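# Move green pen from blue plate to white plate

## Task

Pick the green pen up off the blue plate and set it down on the white plate, then leave it there with neither gripper touching it.

## Robot and tools

Robot: two arms, left_arm and right_arm, each ending in a two-finger gripper. Scene frame: origin at table-top height, midway between the nominal arm bases; +x points out over the table, +z is up, and left_arm sits on the +y side. Calibrated bases in the scene frame: left_arm at (-0.015, +0.340, 0) m, quat_wxyz (+1.000, 0, 0, -0.004); right_arm at (+0.046, -0.370, 0) m, quat_wxyz (+1.000, 0, 0, +0.015). Both bases have +z up. Every hand pose, hand target and wrist-camera pose is given in that arm's own base frame. Fixed cameras and the table use the scene frame. The gripper's fingers point along its local +z and spread apart along its local y. end_effector_position is the point between the finger pads, roughly 1 cm short of the tips. Printed poses can be off by a few centimetres, more at long reach.

Row format (shared by all motion tools): one flat list of 16 numbers covering both arms, even if only one arm moves. Order: left_arm x, y, z, qw, qx, qy, qz, opening, then right_arm in the same 8-number order. x, y, z is an absolute gripper position in metres and qw..qz an absolute orientation (w first), each in that arm's base frame. Opening runs from -1 (closed) to +1 (fully open, 0.093 m). To keep an arm still and unloaded, resend its exact last reported pose plus its current opening every call; to hold orientation, reuse the same quaternion rather than a drifted reading. Writing 0 for an opening is a real command, not a no-op.

execute_actions(actions, cameras): actions is a list of actions; each action is a table of up to 15 rows, one row per 1/30 s step, and a short table repeats its final row to fill 15 steps. An empty list just reports state and images. A target more than 0.6 m from the gripper's current position along any of the gripper's own axes gets the action rejected for both arms; a malformed action, or a first action failing that check, rejects the whole call.

move(target, speed, blend, opening_speed, blocking, cameras): drives each gripper in a straight line from its Hand target to an absolute pose. target is one 16-number row or a list of up to 15 rows, all sharing a 10 s cap. speed is in m/s, 0.002 to 0.5 (default 0.25), one value or one per target; rotation is capped at twice that in rad/s. blend (m) rounds corners between listed targets. opening_speed (at least 0.2 per second on the -1..+1 scale) ramps the fingers. blocking=false returns after about 0.5 s while the move continues; a new move replaces a running one. Paths ignore obstacles and the other arm, and grippers lag and overshoot more at speed or when the arm is nearly straight. Avoid routing a path close past an arm's own base; go around it. The result adds a move: line such as done, off_target, moving, held or fault, plus limits (paced means the sent pose was clipped, held means steps were withheld). done means within 10 mm and 2 degrees, but says nothing about contact.

wait(seconds 0 to 10, cameras): let time pass holding the last commands. stop(cameras): brake a running move. zoom_image(camera, region [x0, y0, x1, y1] in pixels, at most 504 by 504): closer look at the latest image from cam_head_left, cam_head_right, cam_left_wrist or cam_right_wrist (each 672x504). finished_scene(scene): ends the current scene for good; pass this scene's number.

Control behaviour: every step the command is clipped to within 100 mm and 20 degrees of the measured pose, then joints follow by damped inverse kinematics, favouring position. One action may fall short; after it the arm heads to the Hand target shown in the result, so send the remainder next. Friction and gravity can leave the hand low, short or tilted; small moves may not happen or go sideways. Check pose after each move and correct tilt.

Gripping: grip_measured is the motor position on the opening scale. Pads meet near -0.94; for an object of width w mm the pads touch near -0.94 + 0.0208*w. A reading may sit up to about 0.02 too high. For full force on a rigid object, command at least 0.24 below its width reading; a thin pen may need about -1. grip_measured alone cannot confirm a grasp of a thin object, so use cameras. Keep sending the same closing number while holding; release with a value well above the width reading. Avoid a sudden command far below the width reading if a gentle grip is wanted.

Timing: results arrive when the robot settles; thinking and writing also advance the simulation, and a running move continues meanwhile.

Safety: do not drop the pen, release it while moving, slam, hit hard or press hard; never let the arms or grippers collide (the clearance check does not guard gripper-to-gripper contact). Nothing may end up off the table. Random tugs may disturb held or loose items. Motor heat builds from holding loads, stretched poses or pushing at unreachable targets: MOTOR HOT appears at 75 °C, an over-temperature fault at 90 °C folds and disables that arm, and at 100 °C it goes limp.

Joint limits (rad): waist -2.618 to 3.054, shoulder 0 to 3.142, elbow 0 to 3.142 (straight 2.901), wrist pitch and wrist yaw -1.571 to 1.571, wrist roll -2.094 to 2.094. Joint torques follow the Joint positions order; joints 1 to 3 wrap at ±28 N m.

Each tool is called after "Request:" as name(argument=value, ...) on one line, values as JSON.

## Session

Request:
execute_actions(actions=[])

Scene clock: 0.00 s.
left_arm: end_effector_position=(+0.3863, +0.0433, +0.0918) grip_measured=+1.000 end_effector_quat_wxyz=(+0.582, -0.107, +0.802, +0.087) | right_arm: end_effector_position=(+0.3976, -0.0292, +0.0912) grip_measured=+1.000 end_effector_quat_wxyz=(+0.562, +0.076, +0.818, -0.095)
Joint positions: left_arm=[-0.004 1.58 0.356 0.898 -0.27 -0.075 0.093] | right_arm=[0.046 1.583 0.425 0.784 0.285 0.036 0.093]
Joint velocities: within noise
Joint torques (N m): no reading
Motor temperatures (°C): left_arm=[26 28 30 30 26 28 26] | right_arm=[27 30 26 26 26 27 27]
Heat: left arm: 30 °C; right arm: 30 °C.
Hand target: left_arm +0.3883, +0.0433, +0.0961; +0.586, -0.107, +0.798, +0.086 | right_arm +0.3991, -0.0291, +0.0945; +0.566, +0.077, +0.816, -0.094
Tool commands: left_gripper/opening=+1.0 right_gripper/opening=+1.0

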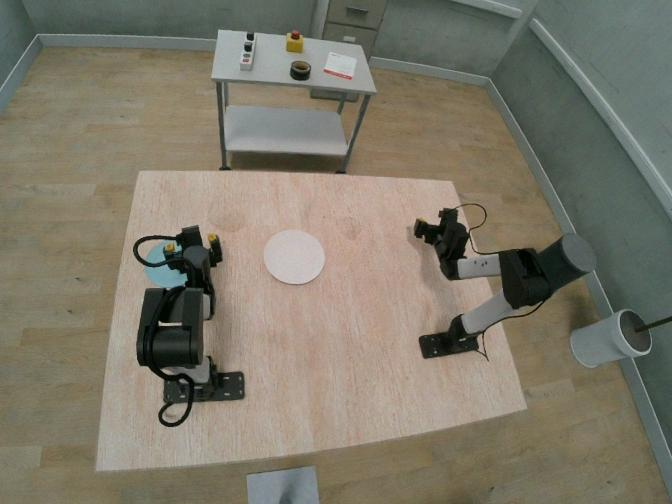

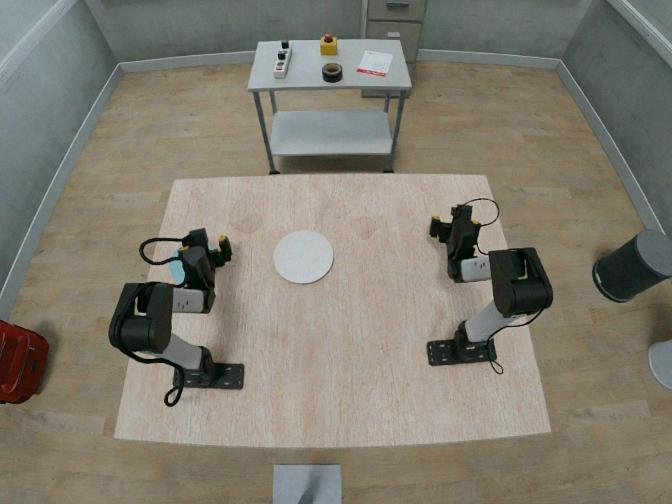

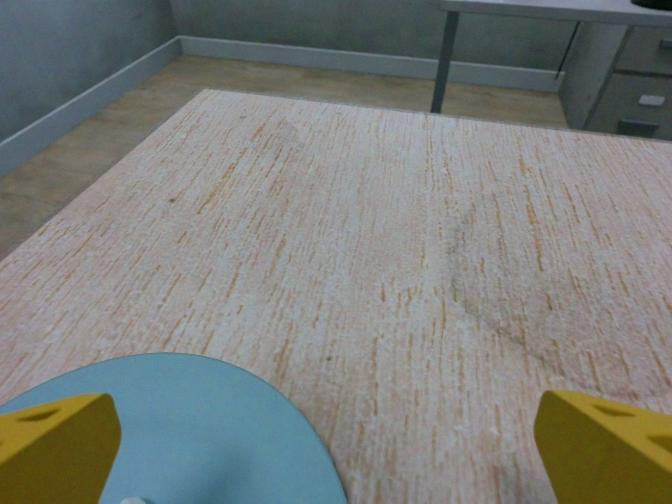

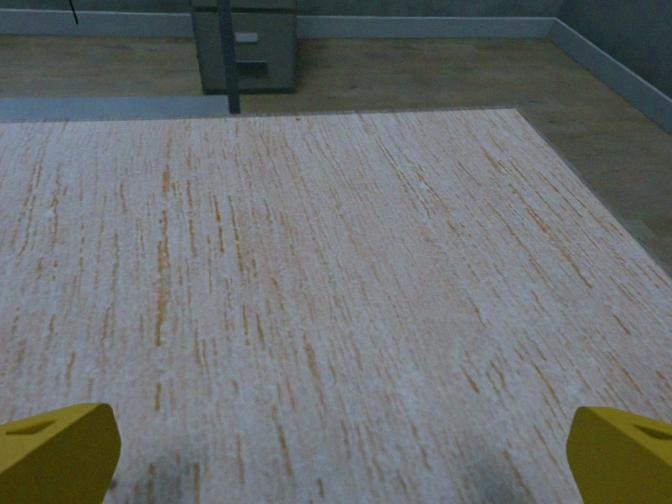

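Request:
move(target=[0.27,0.06,0.24,0.17,0,0.985,0,1,0.3991,-0.0291,0.0945,0.566,0.077,0.816,-0.094,1])

Scene clock: 8.57 s.
left_arm: end_effector_position=(+0.2684, +0.0621, +0.2334) grip_measured=+1.000 end_effector_quat_wxyz=(+0.169, -0.011, +0.986, +0.008) | right_arm: end_effector_position=(+0.3976, -0.0292, +0.0912) grip_measured=+1.000 end_effector_quat_wxyz=(+0.562, +0.076, +0.818, -0.095)
Joint positions: left_arm=[0.27 1.345 1.475 -1.368 0.07 0.237 0.093] | right_arm=[0.046 1.583 0.425 0.784 0.285 0.036 0.093]
Joint velocities: within noise
Joint torques (N m): left_arm=[0.72 -2.67 10.45 0.93 0.31 0.19] | right_arm=[0.2 -6.01 5.24 2.73 -0.01 0.1]
Motor temperatures (°C): left_arm=[26 28 31 32 26 28 26] | right_arm=[27 31 27 29 26 27 27]
Heat: left arm: 32 °C; right arm: 31 °C.
Hand target: left_arm +0.2687, +0.0613, +0.2410; +0.171, -0.006, +0.985, +0.001 | right_arm +0.3991, -0.0291, +0.0945; +0.566, +0.077, +0.816, -0.094
Off the commanded pose: left_arm 0.007 m, 2 deg | right_arm 0.004 m, 1 deg.
move: done

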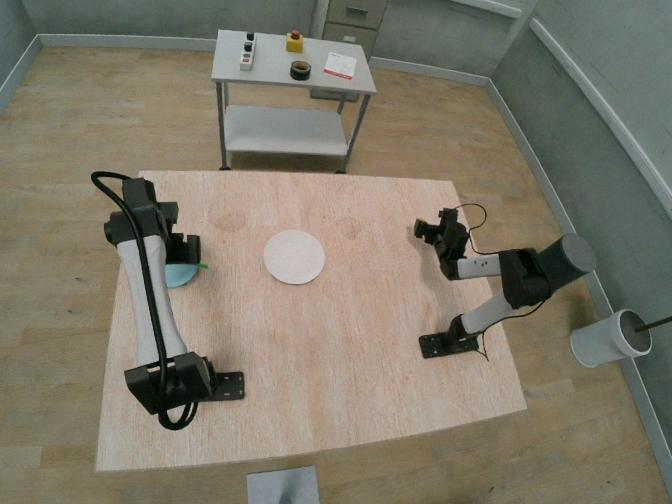

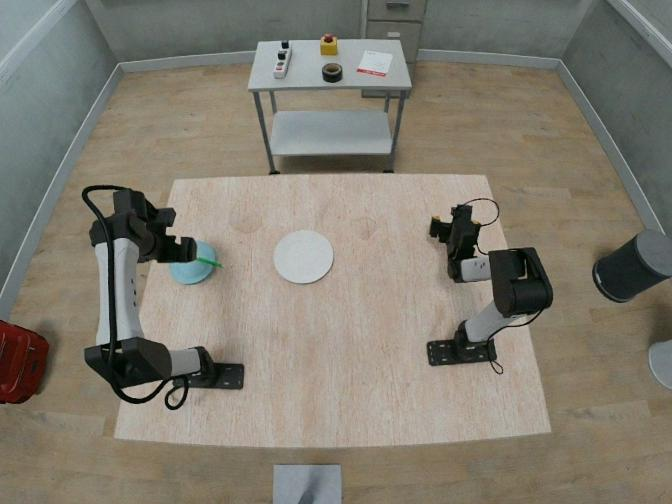

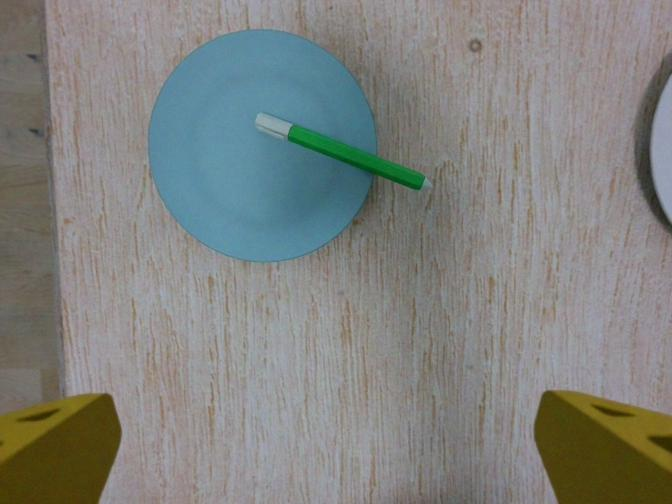

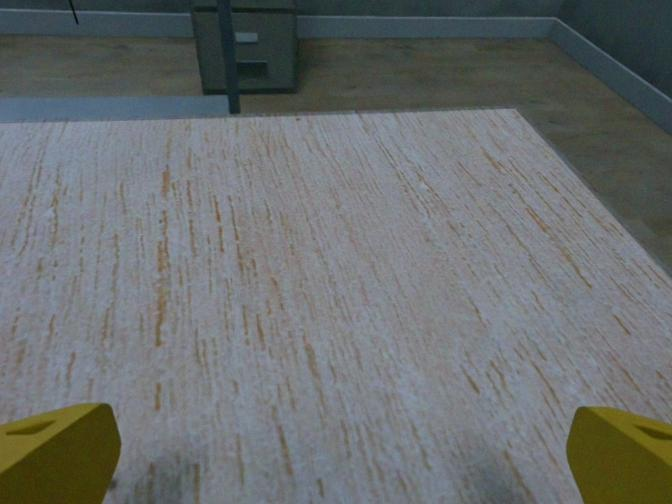

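Request:
move(target=[0.33,0.056,0.15,0,-0.559,0.829,0,0.3,0.3991,-0.0291,0.0945,0.566,0.077,0.816,-0.094,1])

Scene clock: 23.23 s.
left_arm: end_effector_position=(+0.3242, +0.0565, +0.1454) grip_measured=+0.303 end_effector_quat_wxyz=(-0.004, -0.551, +0.834, -0.001) | right_arm: end_effector_position=(+0.3976, -0.0292, +0.0912) grip_measured=+1.000 end_effector_quat_wxyz=(+0.562, +0.076, +0.818, -0.095)
Joint positions: left_arm=[0.175 1.796 1.623 -1.405 0.004 -0.994 0.06] | right_arm=[0.046 1.583 0.425 0.784 0.285 0.036 0.093]
Joint velocities: within noise
Joint torques (N m): left_arm=[-0.75 -5.63 10.15 0.3 0.02 -0.12] | right_arm=[0.2 -6 5.27 2.73 0 0.1]
Motor temperatures (°C): left_arm=[26 29 33 31 26 28 26] | right_arm=[27 32 28 32 26 27 27]
Heat: left arm: 33 °C; right arm: 32 °C.
Hand target: left_arm +0.3303, +0.0542, +0.1505; -0.001, -0.555, +0.832, -0.005 | right_arm +0.3991, -0.0291, +0.0945; +0.566, +0.077, +0.816, -0.094
Off the commanded pose: left_arm 0.007 m, 1 deg | right_arm 0.004 m, 1 deg.
move: done

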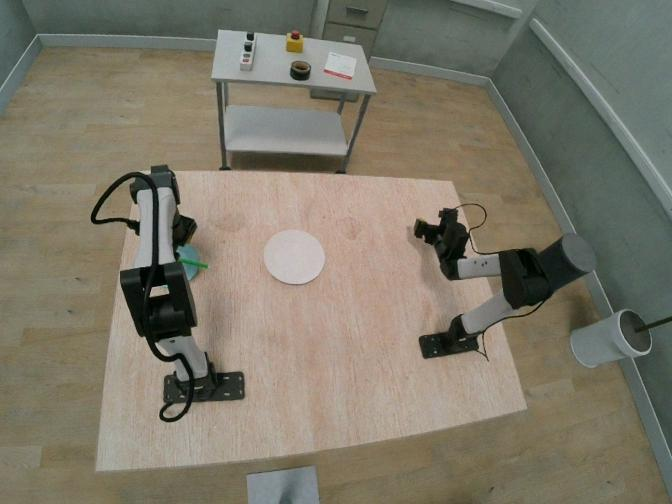

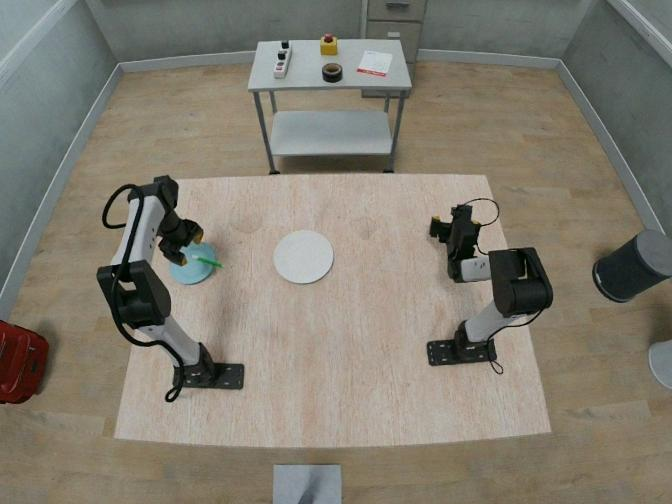

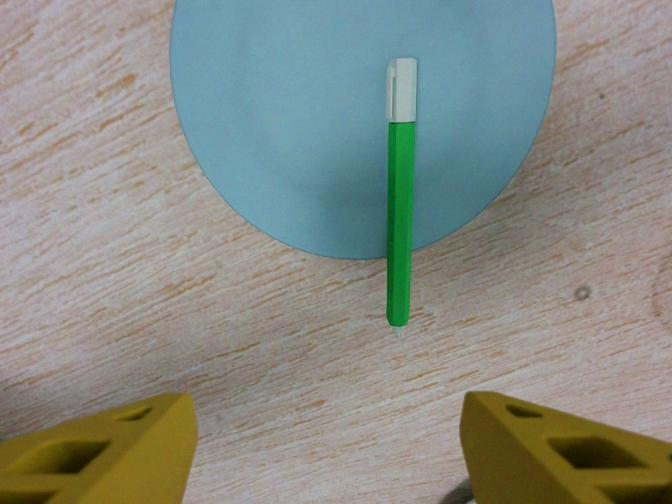

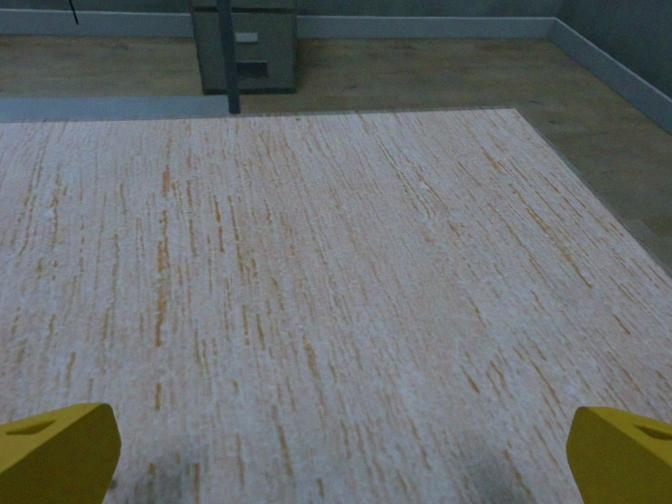

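Request:
move(target=[0.355,0.056,0.09,0,-0.559,0.829,0,0.3,0.3991,-0.0291,0.0945,0.566,0.077,0.816,-0.094,1], cameras=["cam_left_wrist","cam_head_right"])

Scene clock: 40.50 s.
left_arm: end_effector_position=(+0.3555, +0.0583, +0.0984) grip_measured=+0.303 end_effector_quat_wxyz=(+0.004, -0.556, +0.831, -0.004) | right_arm: end_effector_position=(+0.3976, -0.0292, +0.0912) grip_measured=+1.000 end_effector_quat_wxyz=(+0.562, +0.076, +0.818, -0.095)
Joint positions: left_arm=[0.165 1.904 1.575 -1.231 0.004 -1.015 0.06] | right_arm=[0.046 1.583 0.425 0.784 0.285 0.036 0.093]
Joint velocities: within noise
Joint torques (N m): left_arm=[-0.83 -6.84 5.07 0.65 -0.11 -0.14] | right_arm=[0.23 -5.98 5.29 2.72 0 0.11]
Motor temperatures (°C): left_arm=[26 31 34 31 26 28 26] | right_arm=[27 33 29 34 26 27 27]
Heat: left arm: 34 °C; right arm: 34 °C.
Hand target: left_arm +0.3545, +0.0560, +0.0901; -0.001, -0.559, +0.829, +0.000 | right_arm +0.3991, -0.0291, +0.0945; +0.566, +0.077, +0.816, -0.094
Off the commanded pose: left_arm 0.009 m, 1 deg | right_arm 0.004 m, 1 deg.
move: done
Images, in order (width x height): cam_head_right 672x504, cam_left_wrist 672x504.

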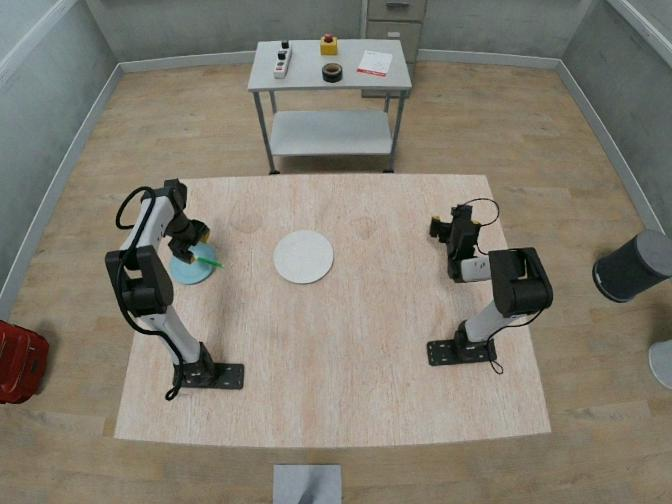

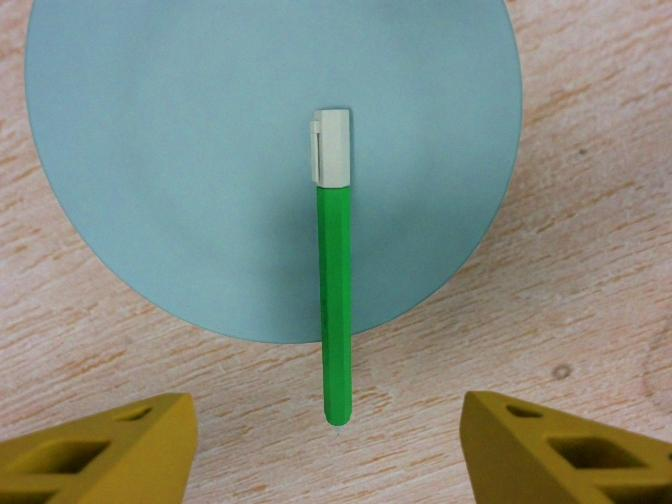

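Request:
move(target=[0.363,0.077,0.045,0,-0.559,0.829,0,0.3,0.3991,-0.0291,0.0945,0.566,0.077,0.816,-0.094,1], cameras=["cam_left_wrist","cam_head_right"])

Scene clock: 54.80 s.
left_arm: end_effector_position=(+0.3663, +0.0743, +0.0545) grip_measured=+0.303 end_effector_quat_wxyz=(+0.006, -0.566, +0.824, -0.005) | right_arm: end_effector_position=(+0.3976, -0.0292, +0.0912) grip_measured=+1.000 end_effector_quat_wxyz=(+0.562, +0.076, +0.818, -0.095)
Joint positions: left_arm=[0.202 1.979 1.503 -1.079 0.004 -1.001 0.06] | right_arm=[0.046 1.583 0.425 0.784 0.285 0.036 0.093]
Joint velocities: within noise
Joint torques (N m): left_arm=[0.53 -7.12 4.88 0.65 -0.09 0.19] | right_arm=[0.23 -5.98 5.29 2.73 0 0.1]
Motor temperatures (°C): left_arm=[26 32 34 30 26 28 26] | right_arm=[27 33 29 35 26 27 27]
Heat: left arm: 34 °C; right arm: 35 °C.
Hand target: left_arm +0.3629, +0.0768, +0.0452; +0.000, -0.563, +0.827, +0.000 | right_arm +0.3991, -0.0291, +0.0945; +0.566, +0.077, +0.816, -0.094
Off the commanded pose: left_arm 0.010 m, 1 deg | right_arm 0.004 m, 1 deg.
move: done
Images, in order (width x height): cam_head_right 672x504, cam_left_wrist 672x504.

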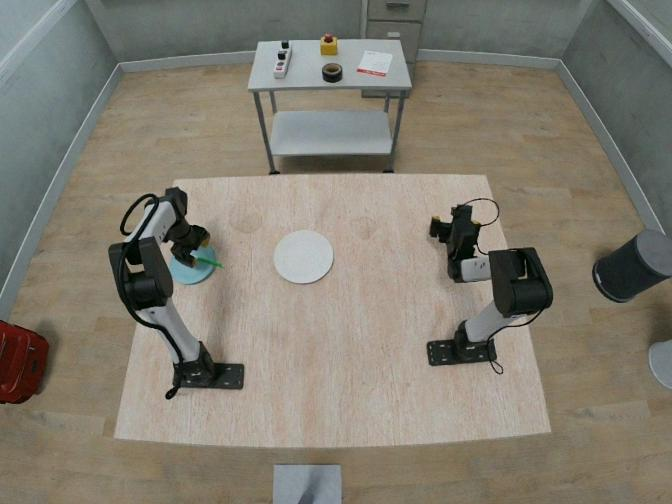

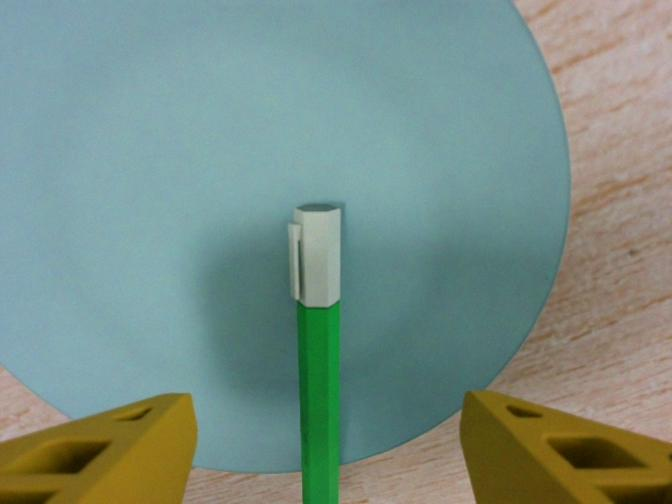

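Request:
move(target=[0.362,0.075,0.015,0,-0.559,0.829,0,0.3,0.3991,-0.0291,0.0945,0.566,0.077,0.816,-0.094,1], speed=0.1, cameras=["cam_left_wrist","cam_head_right"])

Request:
zoom_image(camera="cam_head_right", region=[150, 200, 250, 290])

Scene clock: 61.67 s.
left_arm: end_effector_position=(+0.3665, +0.0744, +0.0258) grip_measured=+0.303 end_effector_quat_wxyz=(+0.008, -0.565, +0.825, -0.006) | right_arm: end_effector_position=(+0.3976, -0.0292, +0.0912) grip_measured=+1.000 end_effector_quat_wxyz=(+0.562, +0.076, +0.818, -0.095)
Joint positions: left_arm=[0.202 2.007 1.425 -0.969 0.004 -0.998 0.06] | right_arm=[0.046 1.583 0.425 0.784 0.285 0.036 0.093]
Joint velocities: within noise
Joint torques (N m): left_arm=[0.13 -6.95 4.57 0.68 -0.1 0.19] | right_arm=[0.2 -5.96 5.24 2.72 -0.01 0.1]
Motor temperatures (°C): left_arm=[26 32 34 30 26 28 26] | right_arm=[27 33 30 36 26 27 27]
Heat: left arm: 34 °C; right arm: 36 °C.
Hand target: left_arm +0.3619, +0.0749, +0.0153; +0.000, -0.560, +0.829, +0.000 | right_arm +0.3991, -0.0291, +0.0945; +0.566, +0.077, +0.816, -0.094
Off the commanded pose: left_arm 0.012 m, 1 deg | right_arm 0.004 m, 1 deg.
move: off_target (left_arm)
Images, in order (width x height): cam_head_right 672x504, cam_left_wrist 672x504.

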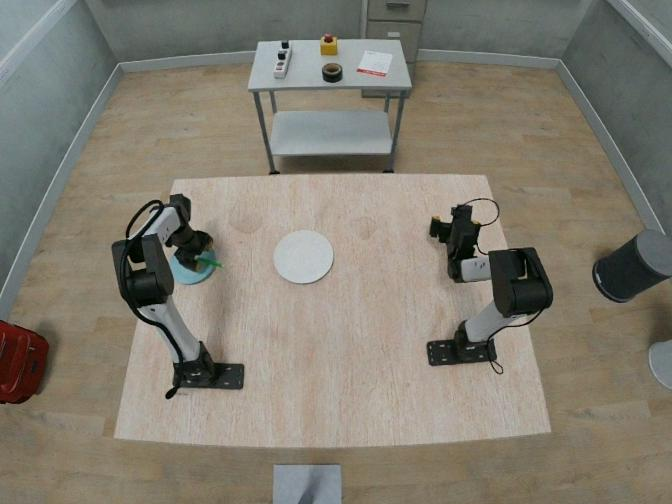

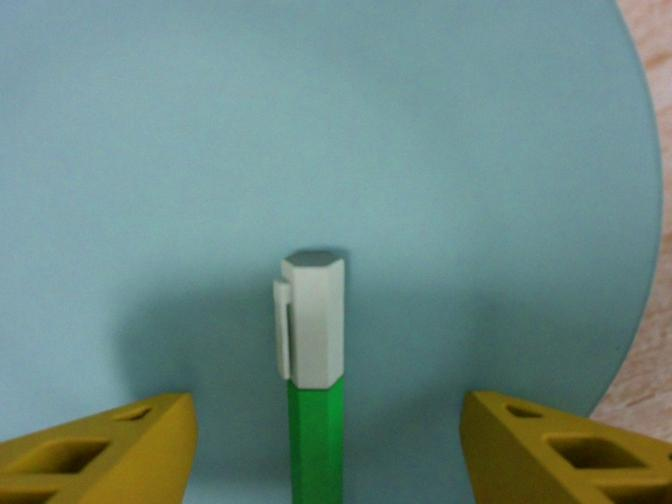

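Scaled by 5.040.

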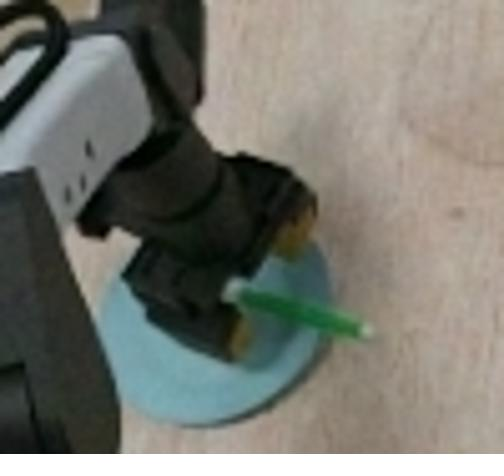

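Request:
move(target=[[0.360,0.075,0.009,0,-0.559,0.829,0,0.3,0.3991,-0.0291,0.0945,0.566,0.077,0.816,-0.094,1],[0.360,0.075,0.009,0,-0.559,0.829,0,-1,0.3991,-0.0291,0.0945,0.566,0.077,0.816,-0.094,1]], speed=0.1, opening_speed=1, cameras=["cam_left_wrist"])

Request:
move(target=[0.36,0.075,0.1,0,-0.559,0.829,0,-1,0.3991,-0.0291,0.0945,0.566,0.077,0.816,-0.094,1], speed=0.15)

Scene clock: 72.53 s.
left_arm: end_effector_position=(+0.3686, +0.0748, +0.0210) grip_measured=-0.881 end_effector_quat_wxyz=(+0.016, -0.561, +0.828, -0.009) | right_arm: end_effector_position=(+0.3976, -0.0292, +0.0912) grip_measured=+1.000 end_effector_quat_wxyz=(+0.562, +0.076, +0.818, -0.095)
Joint positions: left_arm=[0.202 2.007 1.404 -0.932 0.004 -0.989 0.003] | right_arm=[0.046 1.583 0.425 0.784 0.285 0.036 0.093]
Joint velocities: within noise
Joint torques (N m): left_arm=[0.23 -6.83 4.36 0.59 -0.1 0.18] | right_arm=[0.23 -6.01 5.3 2.73 -0.01 0.1]
Motor temperatures (°C): left_arm=[26 33 33 30 26 28 26] | right_arm=[27 34 30 36 26 27 27]
Heat: left arm: 33 °C; right arm: 36 °C.
Hand target: left_arm +0.3600, +0.0749, +0.0094; +0.000, -0.557, +0.831, +0.000 | right_arm +0.3991, -0.0291, +0.0945; +0.566, +0.077, +0.816, -0.094
Off the commanded pose: left_arm 0.015 m, 2 deg | right_arm 0.004 m, 1 deg.
move: off_target (left_arm); target 2's new opening was sent with left_arm's hand 0.015 m and 1 deg from that target
Images, in order (width x height): cam_left_wrist 672x504.

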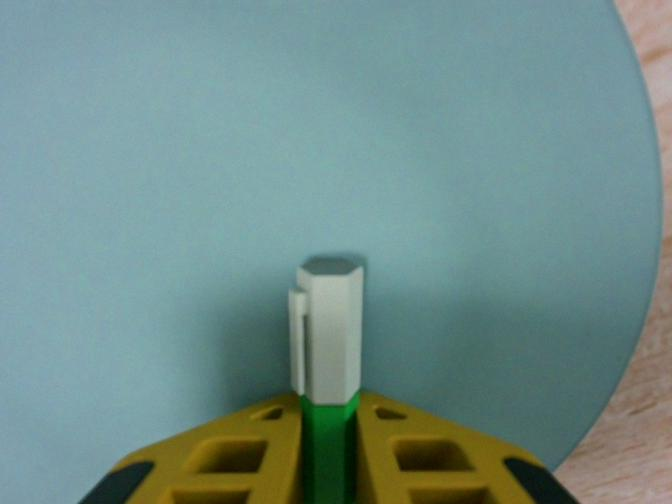

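Scene clock: 74.17 s.
left_arm: end_effector_position=(+0.3540, +0.0718, +0.0838) grip_measured=-0.890 end_effector_quat_wxyz=(-0.020, -0.561, +0.828, +0.006) | right_arm: end_effector_position=(+0.3976, -0.0292, +0.0912) grip_measured=+1.000 end_effector_quat_wxyz=(+0.562, +0.076, +0.818, -0.095)
Joint positions: left_arm=[0.202 1.964 1.599 -1.248 0.004 -0.989 0.002] | right_arm=[0.046 1.583 0.425 0.784 0.285 0.036 0.093]
Joint velocities: within noise
Joint torques (N m): left_arm=[0.21 -9.65 9.55 0.21 -0.1 0.11] | right_arm=[0.21 -6.02 5.29 2.73 0 0.11]
Motor temperatures (°C): left_arm=[26 33 33 30 26 28 26] | right_arm=[27 34 30 37 26 27 27]
Heat: left arm: 33 °C; right arm: 37 °C.
Hand target: left_arm +0.3596, +0.0749, +0.0999; +0.000, -0.559, +0.829, +0.000 | right_arm +0.3991, -0.0291, +0.0945; +0.566, +0.077, +0.816, -0.094
Off the commanded pose: left_arm 0.018 m, 2 deg | right_arm 0.004 m, 1 deg.
move: off_target (left_arm)

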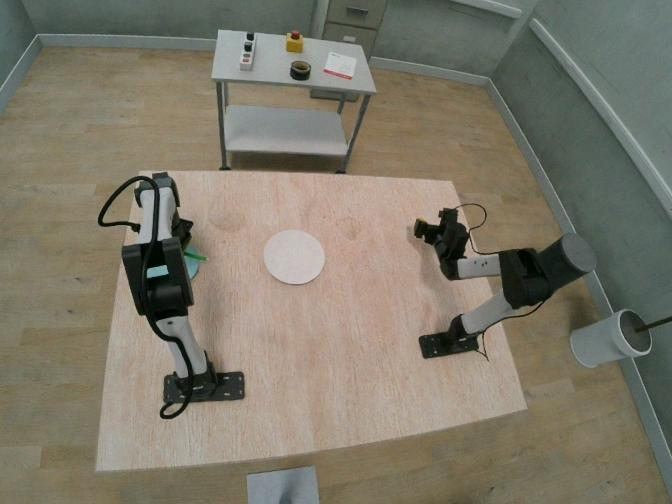

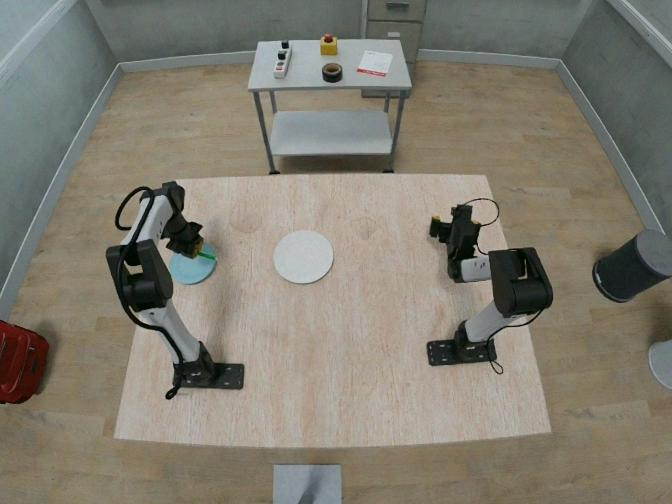

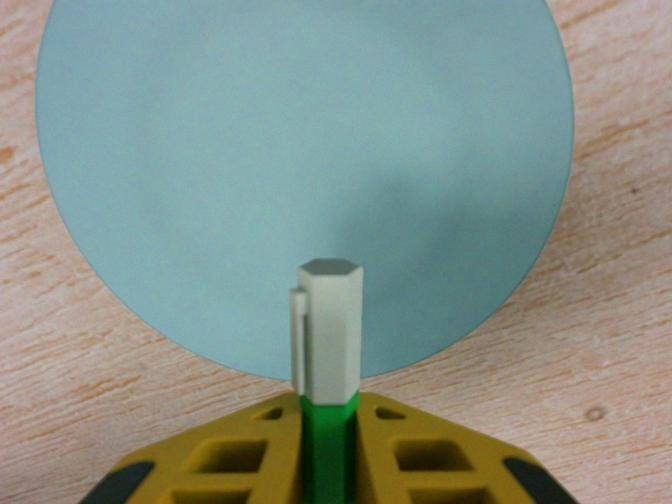

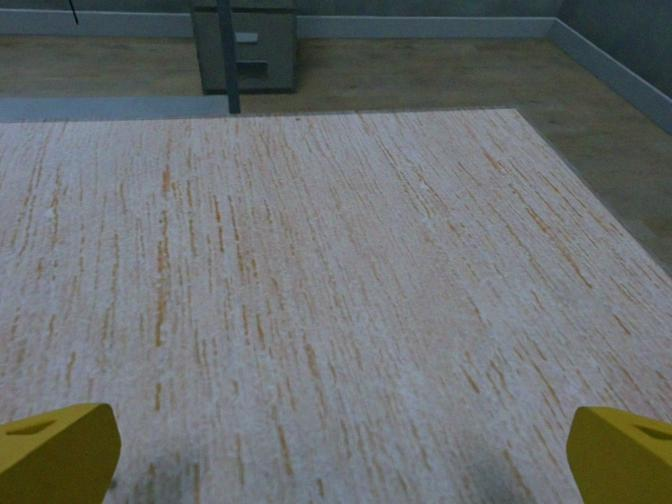

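Request:
move(target=[0.375,-0.21,0.12,0,-0.559,0.829,0,-1,0.3991,-0.0291,0.0945,0.566,0.077,0.816,-0.094,1], speed=0.2)

Scene clock: 84.50 s.
left_arm: end_effector_position=(+0.3684, -0.2092, +0.1187) grip_measured=-0.890 end_effector_quat_wxyz=(-0.004, -0.549, +0.836, +0.003) | right_arm: end_effector_position=(+0.3976, -0.0292, +0.0912) grip_measured=+1.000 end_effector_quat_wxyz=(+0.562, +0.076, +0.818, -0.095)
Joint positions: left_arm=[-0.515 2.202 2.1 -1.477 0.004 -1.678 0.002] | right_arm=[0.046 1.583 0.425 0.784 0.285 0.036 0.093]
Joint velocities: within noise
Joint torques (N m): left_arm=[0.38 -7.97 10.03 0.23 -0.13 -0.14] | right_arm=[0.2 -6.01 5.27 2.73 0 0.11]
Motor temperatures (°C): left_arm=[26 36 34 30 26 28 26] | right_arm=[27 34 30 37 26 27 27]
Heat: left arm: 36 °C; right arm: 37 °C.
Hand target: left_arm +0.3741, -0.2088, +0.1200; +0.000, -0.557, +0.830, +0.002 | right_arm +0.3991, -0.0291, +0.0945; +0.566, +0.077, +0.816, -0.094
Off the commanded pose: left_arm 0.007 m, 1 deg | right_arm 0.004 m, 1 deg.
move: done

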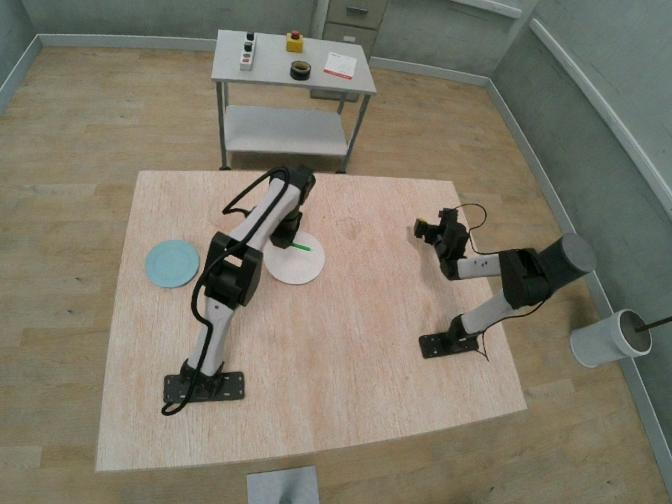

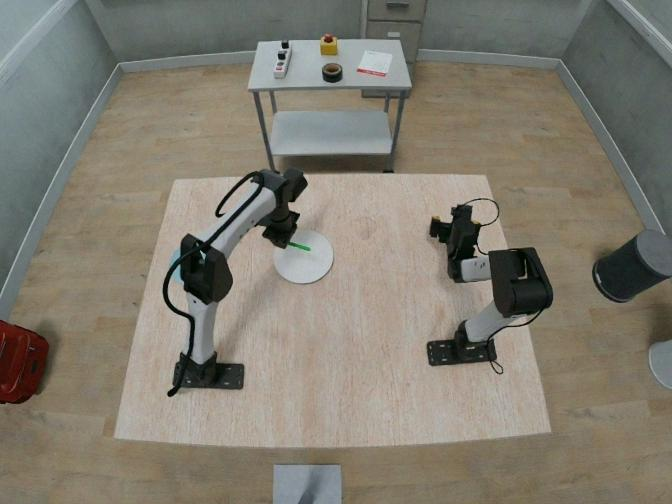

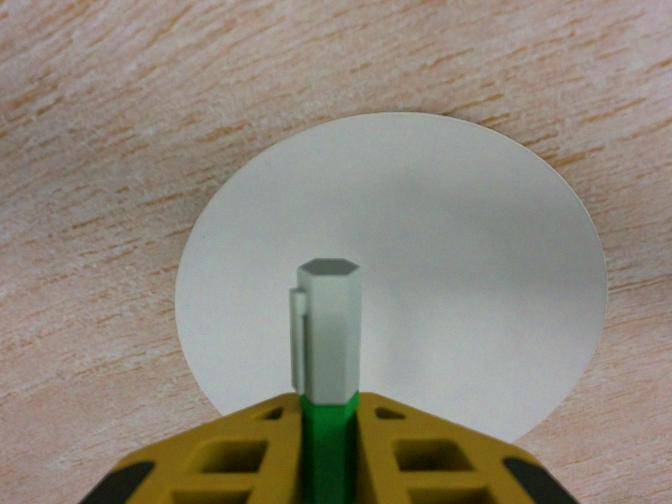

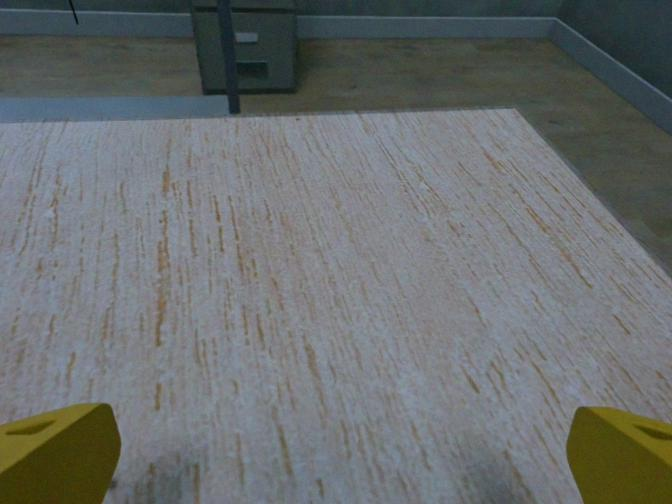

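Request:
move(target=[0.403,-0.207,0.05,0,-0.559,0.829,0,-1,0.3991,-0.0291,0.0945,0.566,0.077,0.816,-0.094,1], speed=0.2, cameras=["cam_left_wrist","cam_head_right"])

Request:
zoom_image(camera="cam_head_right", region=[250, 200, 350, 290])

Scene clock: 95.83 s.
left_arm: end_effector_position=(+0.4015, -0.2104, +0.0587) grip_measured=-0.890 end_effector_quat_wxyz=(+0.000, -0.563, +0.826, -0.005) | right_arm: end_effector_position=(+0.3976, -0.0292, +0.0912) grip_measured=+1.000 end_effector_quat_wxyz=(+0.562, +0.076, +0.818, -0.095)
Joint positions: left_arm=[-0.481 2.315 2.048 -1.294 0.004 -1.678 0.002] | right_arm=[0.046 1.583 0.425 0.784 0.285 0.036 0.093]
Joint velocities: within noise
Joint torques (N m): left_arm=[0.55 -9.37 5.55 0.56 -0.11 0.18] | right_arm=[0.23 -6 5.3 2.73 -0.01 0.1]
Motor temperatures (°C): left_arm=[26 36 34 30 26 28 27] | right_arm=[27 34 30 38 26 27 27]
Heat: left arm: 36 °C; right arm: 38 °C.
Hand target: left_arm +0.4028, -0.2070, +0.0501; +0.000, -0.560, +0.828, +0.000 | right_arm +0.3991, -0.0291, +0.0945; +0.566, +0.077, +0.816, -0.094
Off the commanded pose: left_arm 0.009 m, 1 deg | right_arm 0.004 m, 1 deg.
move: done
Images, in order (width x height): cam_head_right 672x504, cam_left_wrist 672x504.

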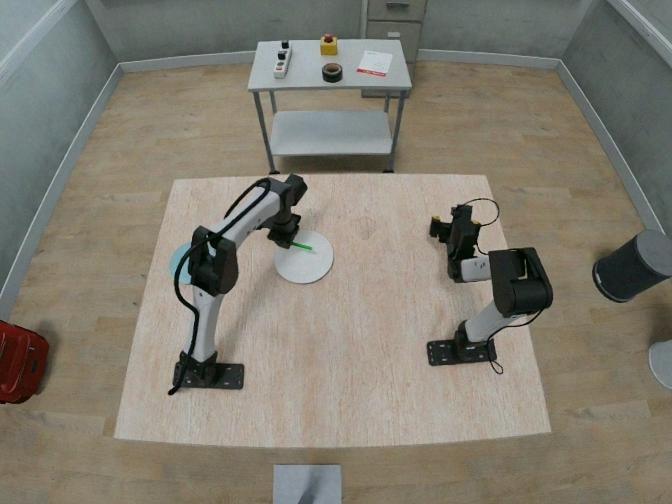

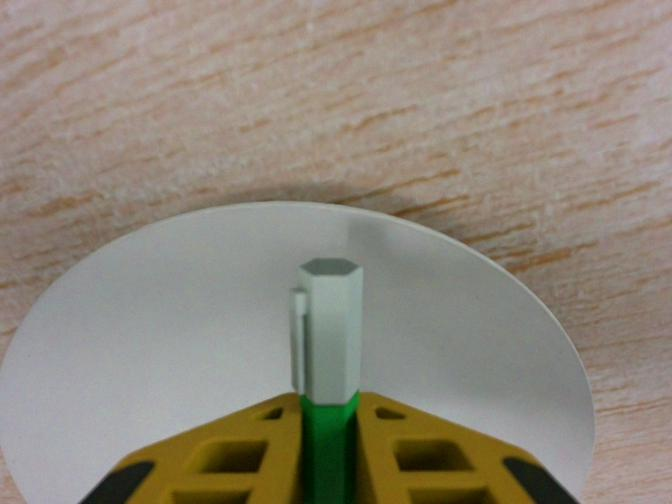

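Scaled by 5.040.

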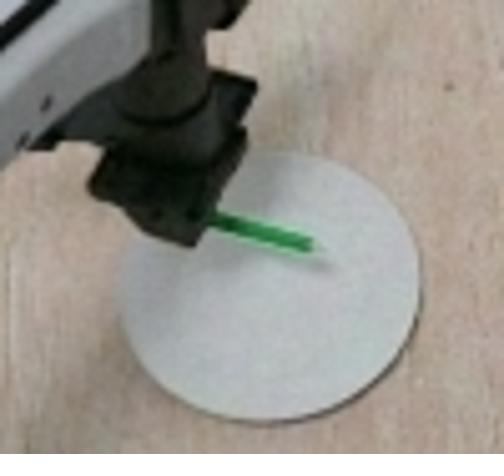

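Request:
move(target=[[0.400,-0.224,0.025,0,-0.559,0.829,0,-1,0.3991,-0.0291,0.0945,0.566,0.077,0.816,-0.094,1],[0.399,-0.224,0.013,0,-0.559,0.829,0,-1,0.3991,-0.0291,0.0945,0.566,0.077,0.816,-0.094,1]], speed=[0.12,0.04], cameras=["cam_left_wrist","cam_head_right"])

Request:
zoom_image(camera="cam_head_right", region=[250, 200, 350, 290])

Scene clock: 106.27 s.
left_arm: end_effector_position=(+0.4020, -0.2229, +0.0288) grip_measured=-0.890 end_effector_quat_wxyz=(+0.002, -0.558, +0.829, -0.010) | right_arm: end_effector_position=(+0.3976, -0.0292, +0.0912) grip_measured=+1.000 end_effector_quat_wxyz=(+0.562, +0.076, +0.818, -0.095)
Joint positions: left_arm=[-0.505 2.345 1.982 -1.188 0.004 -1.69 0.002] | right_arm=[0.046 1.583 0.425 0.784 0.285 0.036 0.093]
Joint velocities: within noise
Joint torques (N m): left_arm=[-0.68 -8.83 4.55 0.71 -0.11 -0.12] | right_arm=[0.21 -6 5.26 2.73 -0.01 0.09]
Motor temperatures (°C): left_arm=[26 36 34 30 26 28 27] | right_arm=[27 34 30 39 26 27 27]
Heat: left arm: 36 °C; right arm: 39 °C.
Hand target: left_arm +0.3988, -0.2237, +0.0134; +0.000, -0.561, +0.828, +0.000 | right_arm +0.3991, -0.0291, +0.0945; +0.566, +0.077, +0.816, -0.094
Off the commanded pose: left_arm 0.016 m, 1 deg | right_arm 0.004 m, 1 deg.
move: off_target (left_arm)
Images, in order (width x height): cam_head_right 672x504, cam_left_wrist 672x504.

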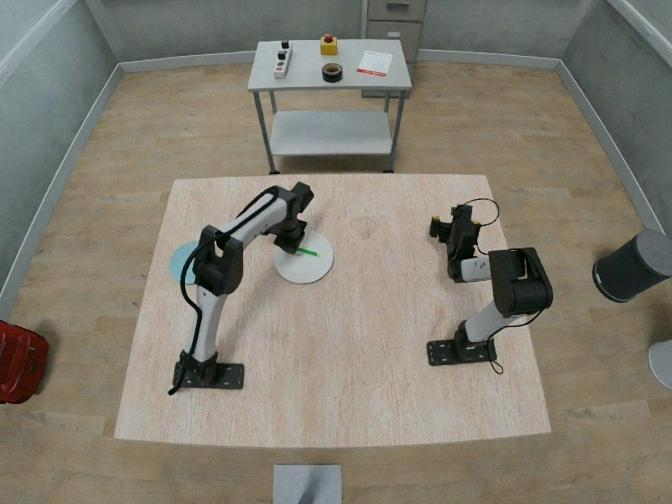

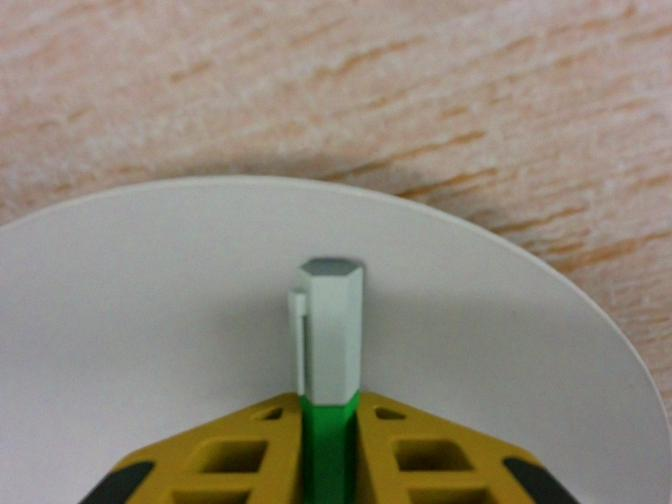

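Scaled by 5.040.

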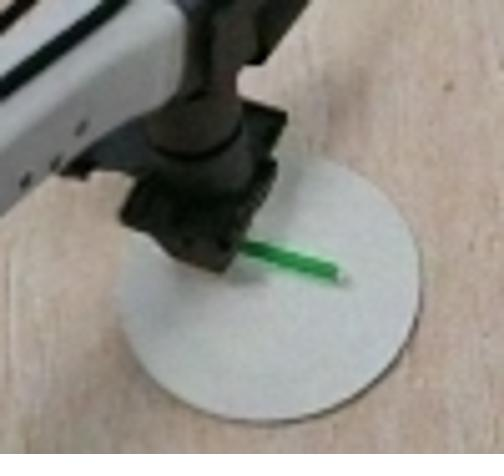

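Request:
move(target=[0.398,-0.224,0.004,0,-0.559,0.829,0,-1,0.3991,-0.0291,0.0945,0.566,0.077,0.816,-0.094,1], speed=0.04, cameras=["cam_left_wrist"])

Scene clock: 110.83 s.
left_arm: end_effector_position=(+0.4026, -0.2219, +0.0238) grip_measured=-0.890 end_effector_quat_wxyz=(+0.009, -0.558, +0.829, -0.008) | right_arm: end_effector_position=(+0.3976, -0.0292, +0.0912) grip_measured=+1.000 end_effector_quat_wxyz=(+0.562, +0.076, +0.818, -0.095)
Joint positions: left_arm=[-0.507 2.345 1.962 -1.165 -0.008 -1.692 0.002] | right_arm=[0.046 1.583 0.425 0.784 0.285 0.036 0.093]
Joint velocities: within noise
Joint torques (N m): left_arm=[-0.61 -8.61 3.66 0.83 -0.11 -0.08] | right_arm=[0.23 -5.98 5.27 2.73 -0.01 0.1]
Motor temperatures (°C): left_arm=[26 38 34 30 26 28 27] | right_arm=[27 34 30 39 26 27 27]
Heat: left arm: 38 °C; right arm: 39 °C.
Hand target: left_arm +0.3985, -0.2220, +0.0045; +0.005, -0.560, +0.829, +0.003 | right_arm +0.3991, -0.0291, +0.0945; +0.566, +0.077, +0.816, -0.094
Off the commanded pose: left_arm 0.020 m, 1 deg | right_arm 0.004 m, 1 deg.
move: off_target (left_arm)
Images, in order (width x height): cam_left_wrist 672x504.

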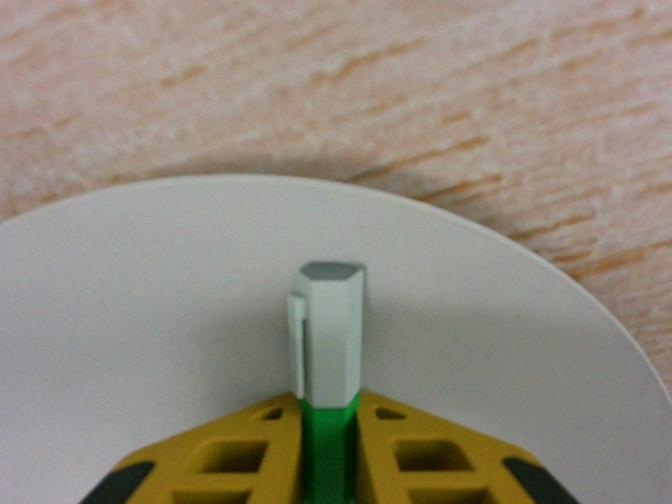

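In contact (pen shifted slightly). Release and lift.

Request:
move(target=[[0.398,-0.224,0.004,0,-0.559,0.829,0,-0.3,0.3991,-0.0291,0.0945,0.566,0.077,0.816,-0.094,1],[0.4,-0.222,0.14,0,-0.559,0.829,0,-0.3,0.3991,-0.0291,0.0945,0.566,0.077,0.816,-0.094,1]], speed=0.12, opening_speed=0.8)

Scene clock: 118.10 s.
left_arm: end_effector_position=(+0.3980, -0.2215, +0.1215) grip_measured=-0.303 end_effector_quat_wxyz=(+0.005, -0.555, +0.832, -0.012) | right_arm: end_effector_position=(+0.3976, -0.0292, +0.0912) grip_measured=+1.000 end_effector_quat_wxyz=(+0.562, +0.076, +0.818, -0.095)
Joint positions: left_arm=[-0.507 2.345 2.352 -1.552 0.003 -1.682 0.031] | right_arm=[0.046 1.583 0.425 0.784 0.285 0.036 0.093]
Joint velocities: within noise
Joint torques (N m): left_arm=[-0.08 -12.12 9.14 0.29 0.04 0.01] | right_arm=[0.2 -6.01 5.26 2.73 0 0.1]
Motor temperatures (°C): left_arm=[26 39 34 30 26 28 27] | right_arm=[27 34 30 39 26 27 27]
Heat: left arm: 39 °C; right arm: 39 °C.
Hand target: left_arm +0.3983, -0.2231, +0.1393; +0.010, -0.555, +0.831, -0.031 | right_arm +0.3991, -0.0291, +0.0945; +0.566, +0.077, +0.816, -0.094
Off the commanded pose: left_arm 0.019 m, 2 deg | right_arm 0.004 m, 1 deg.
joint sent to its limit (left arm) — joint 4 (wrist pitch), lower limit. The joint targets are off in orientation, not in position.
move: off_target (left_arm)

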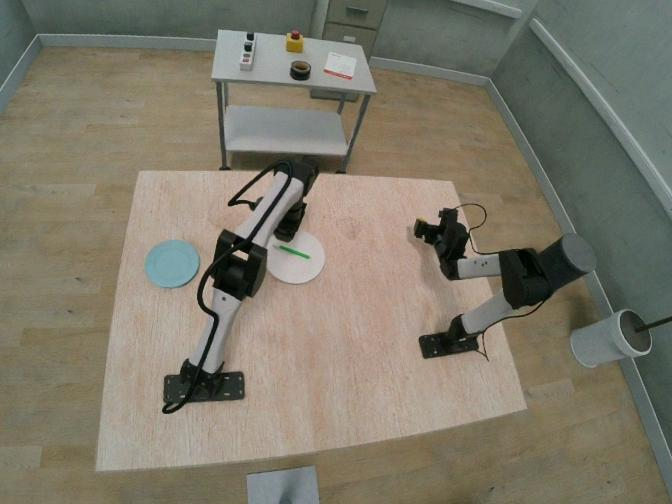

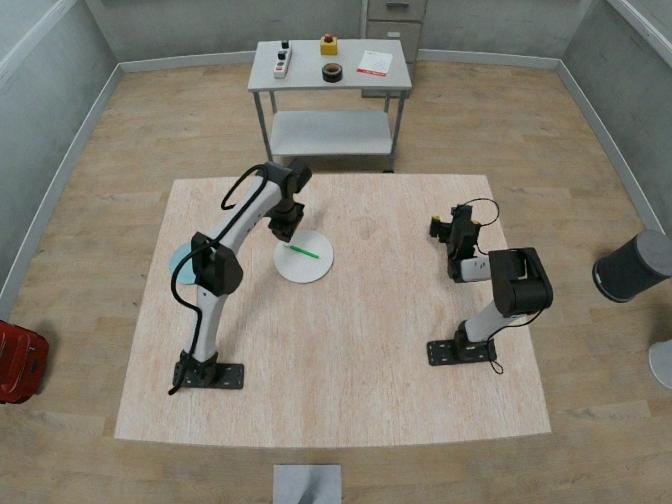

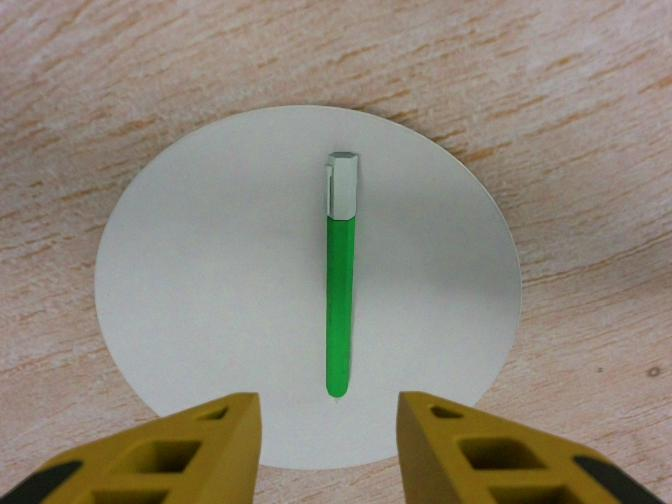

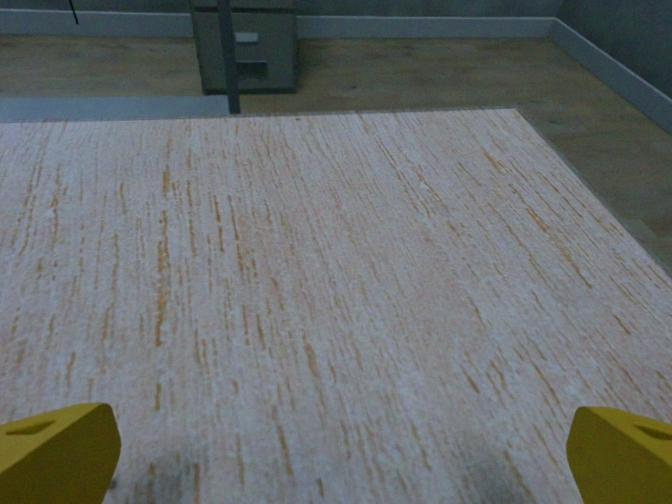

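Request:
finished_scene(scene=1)

The scene is finished: the task was done.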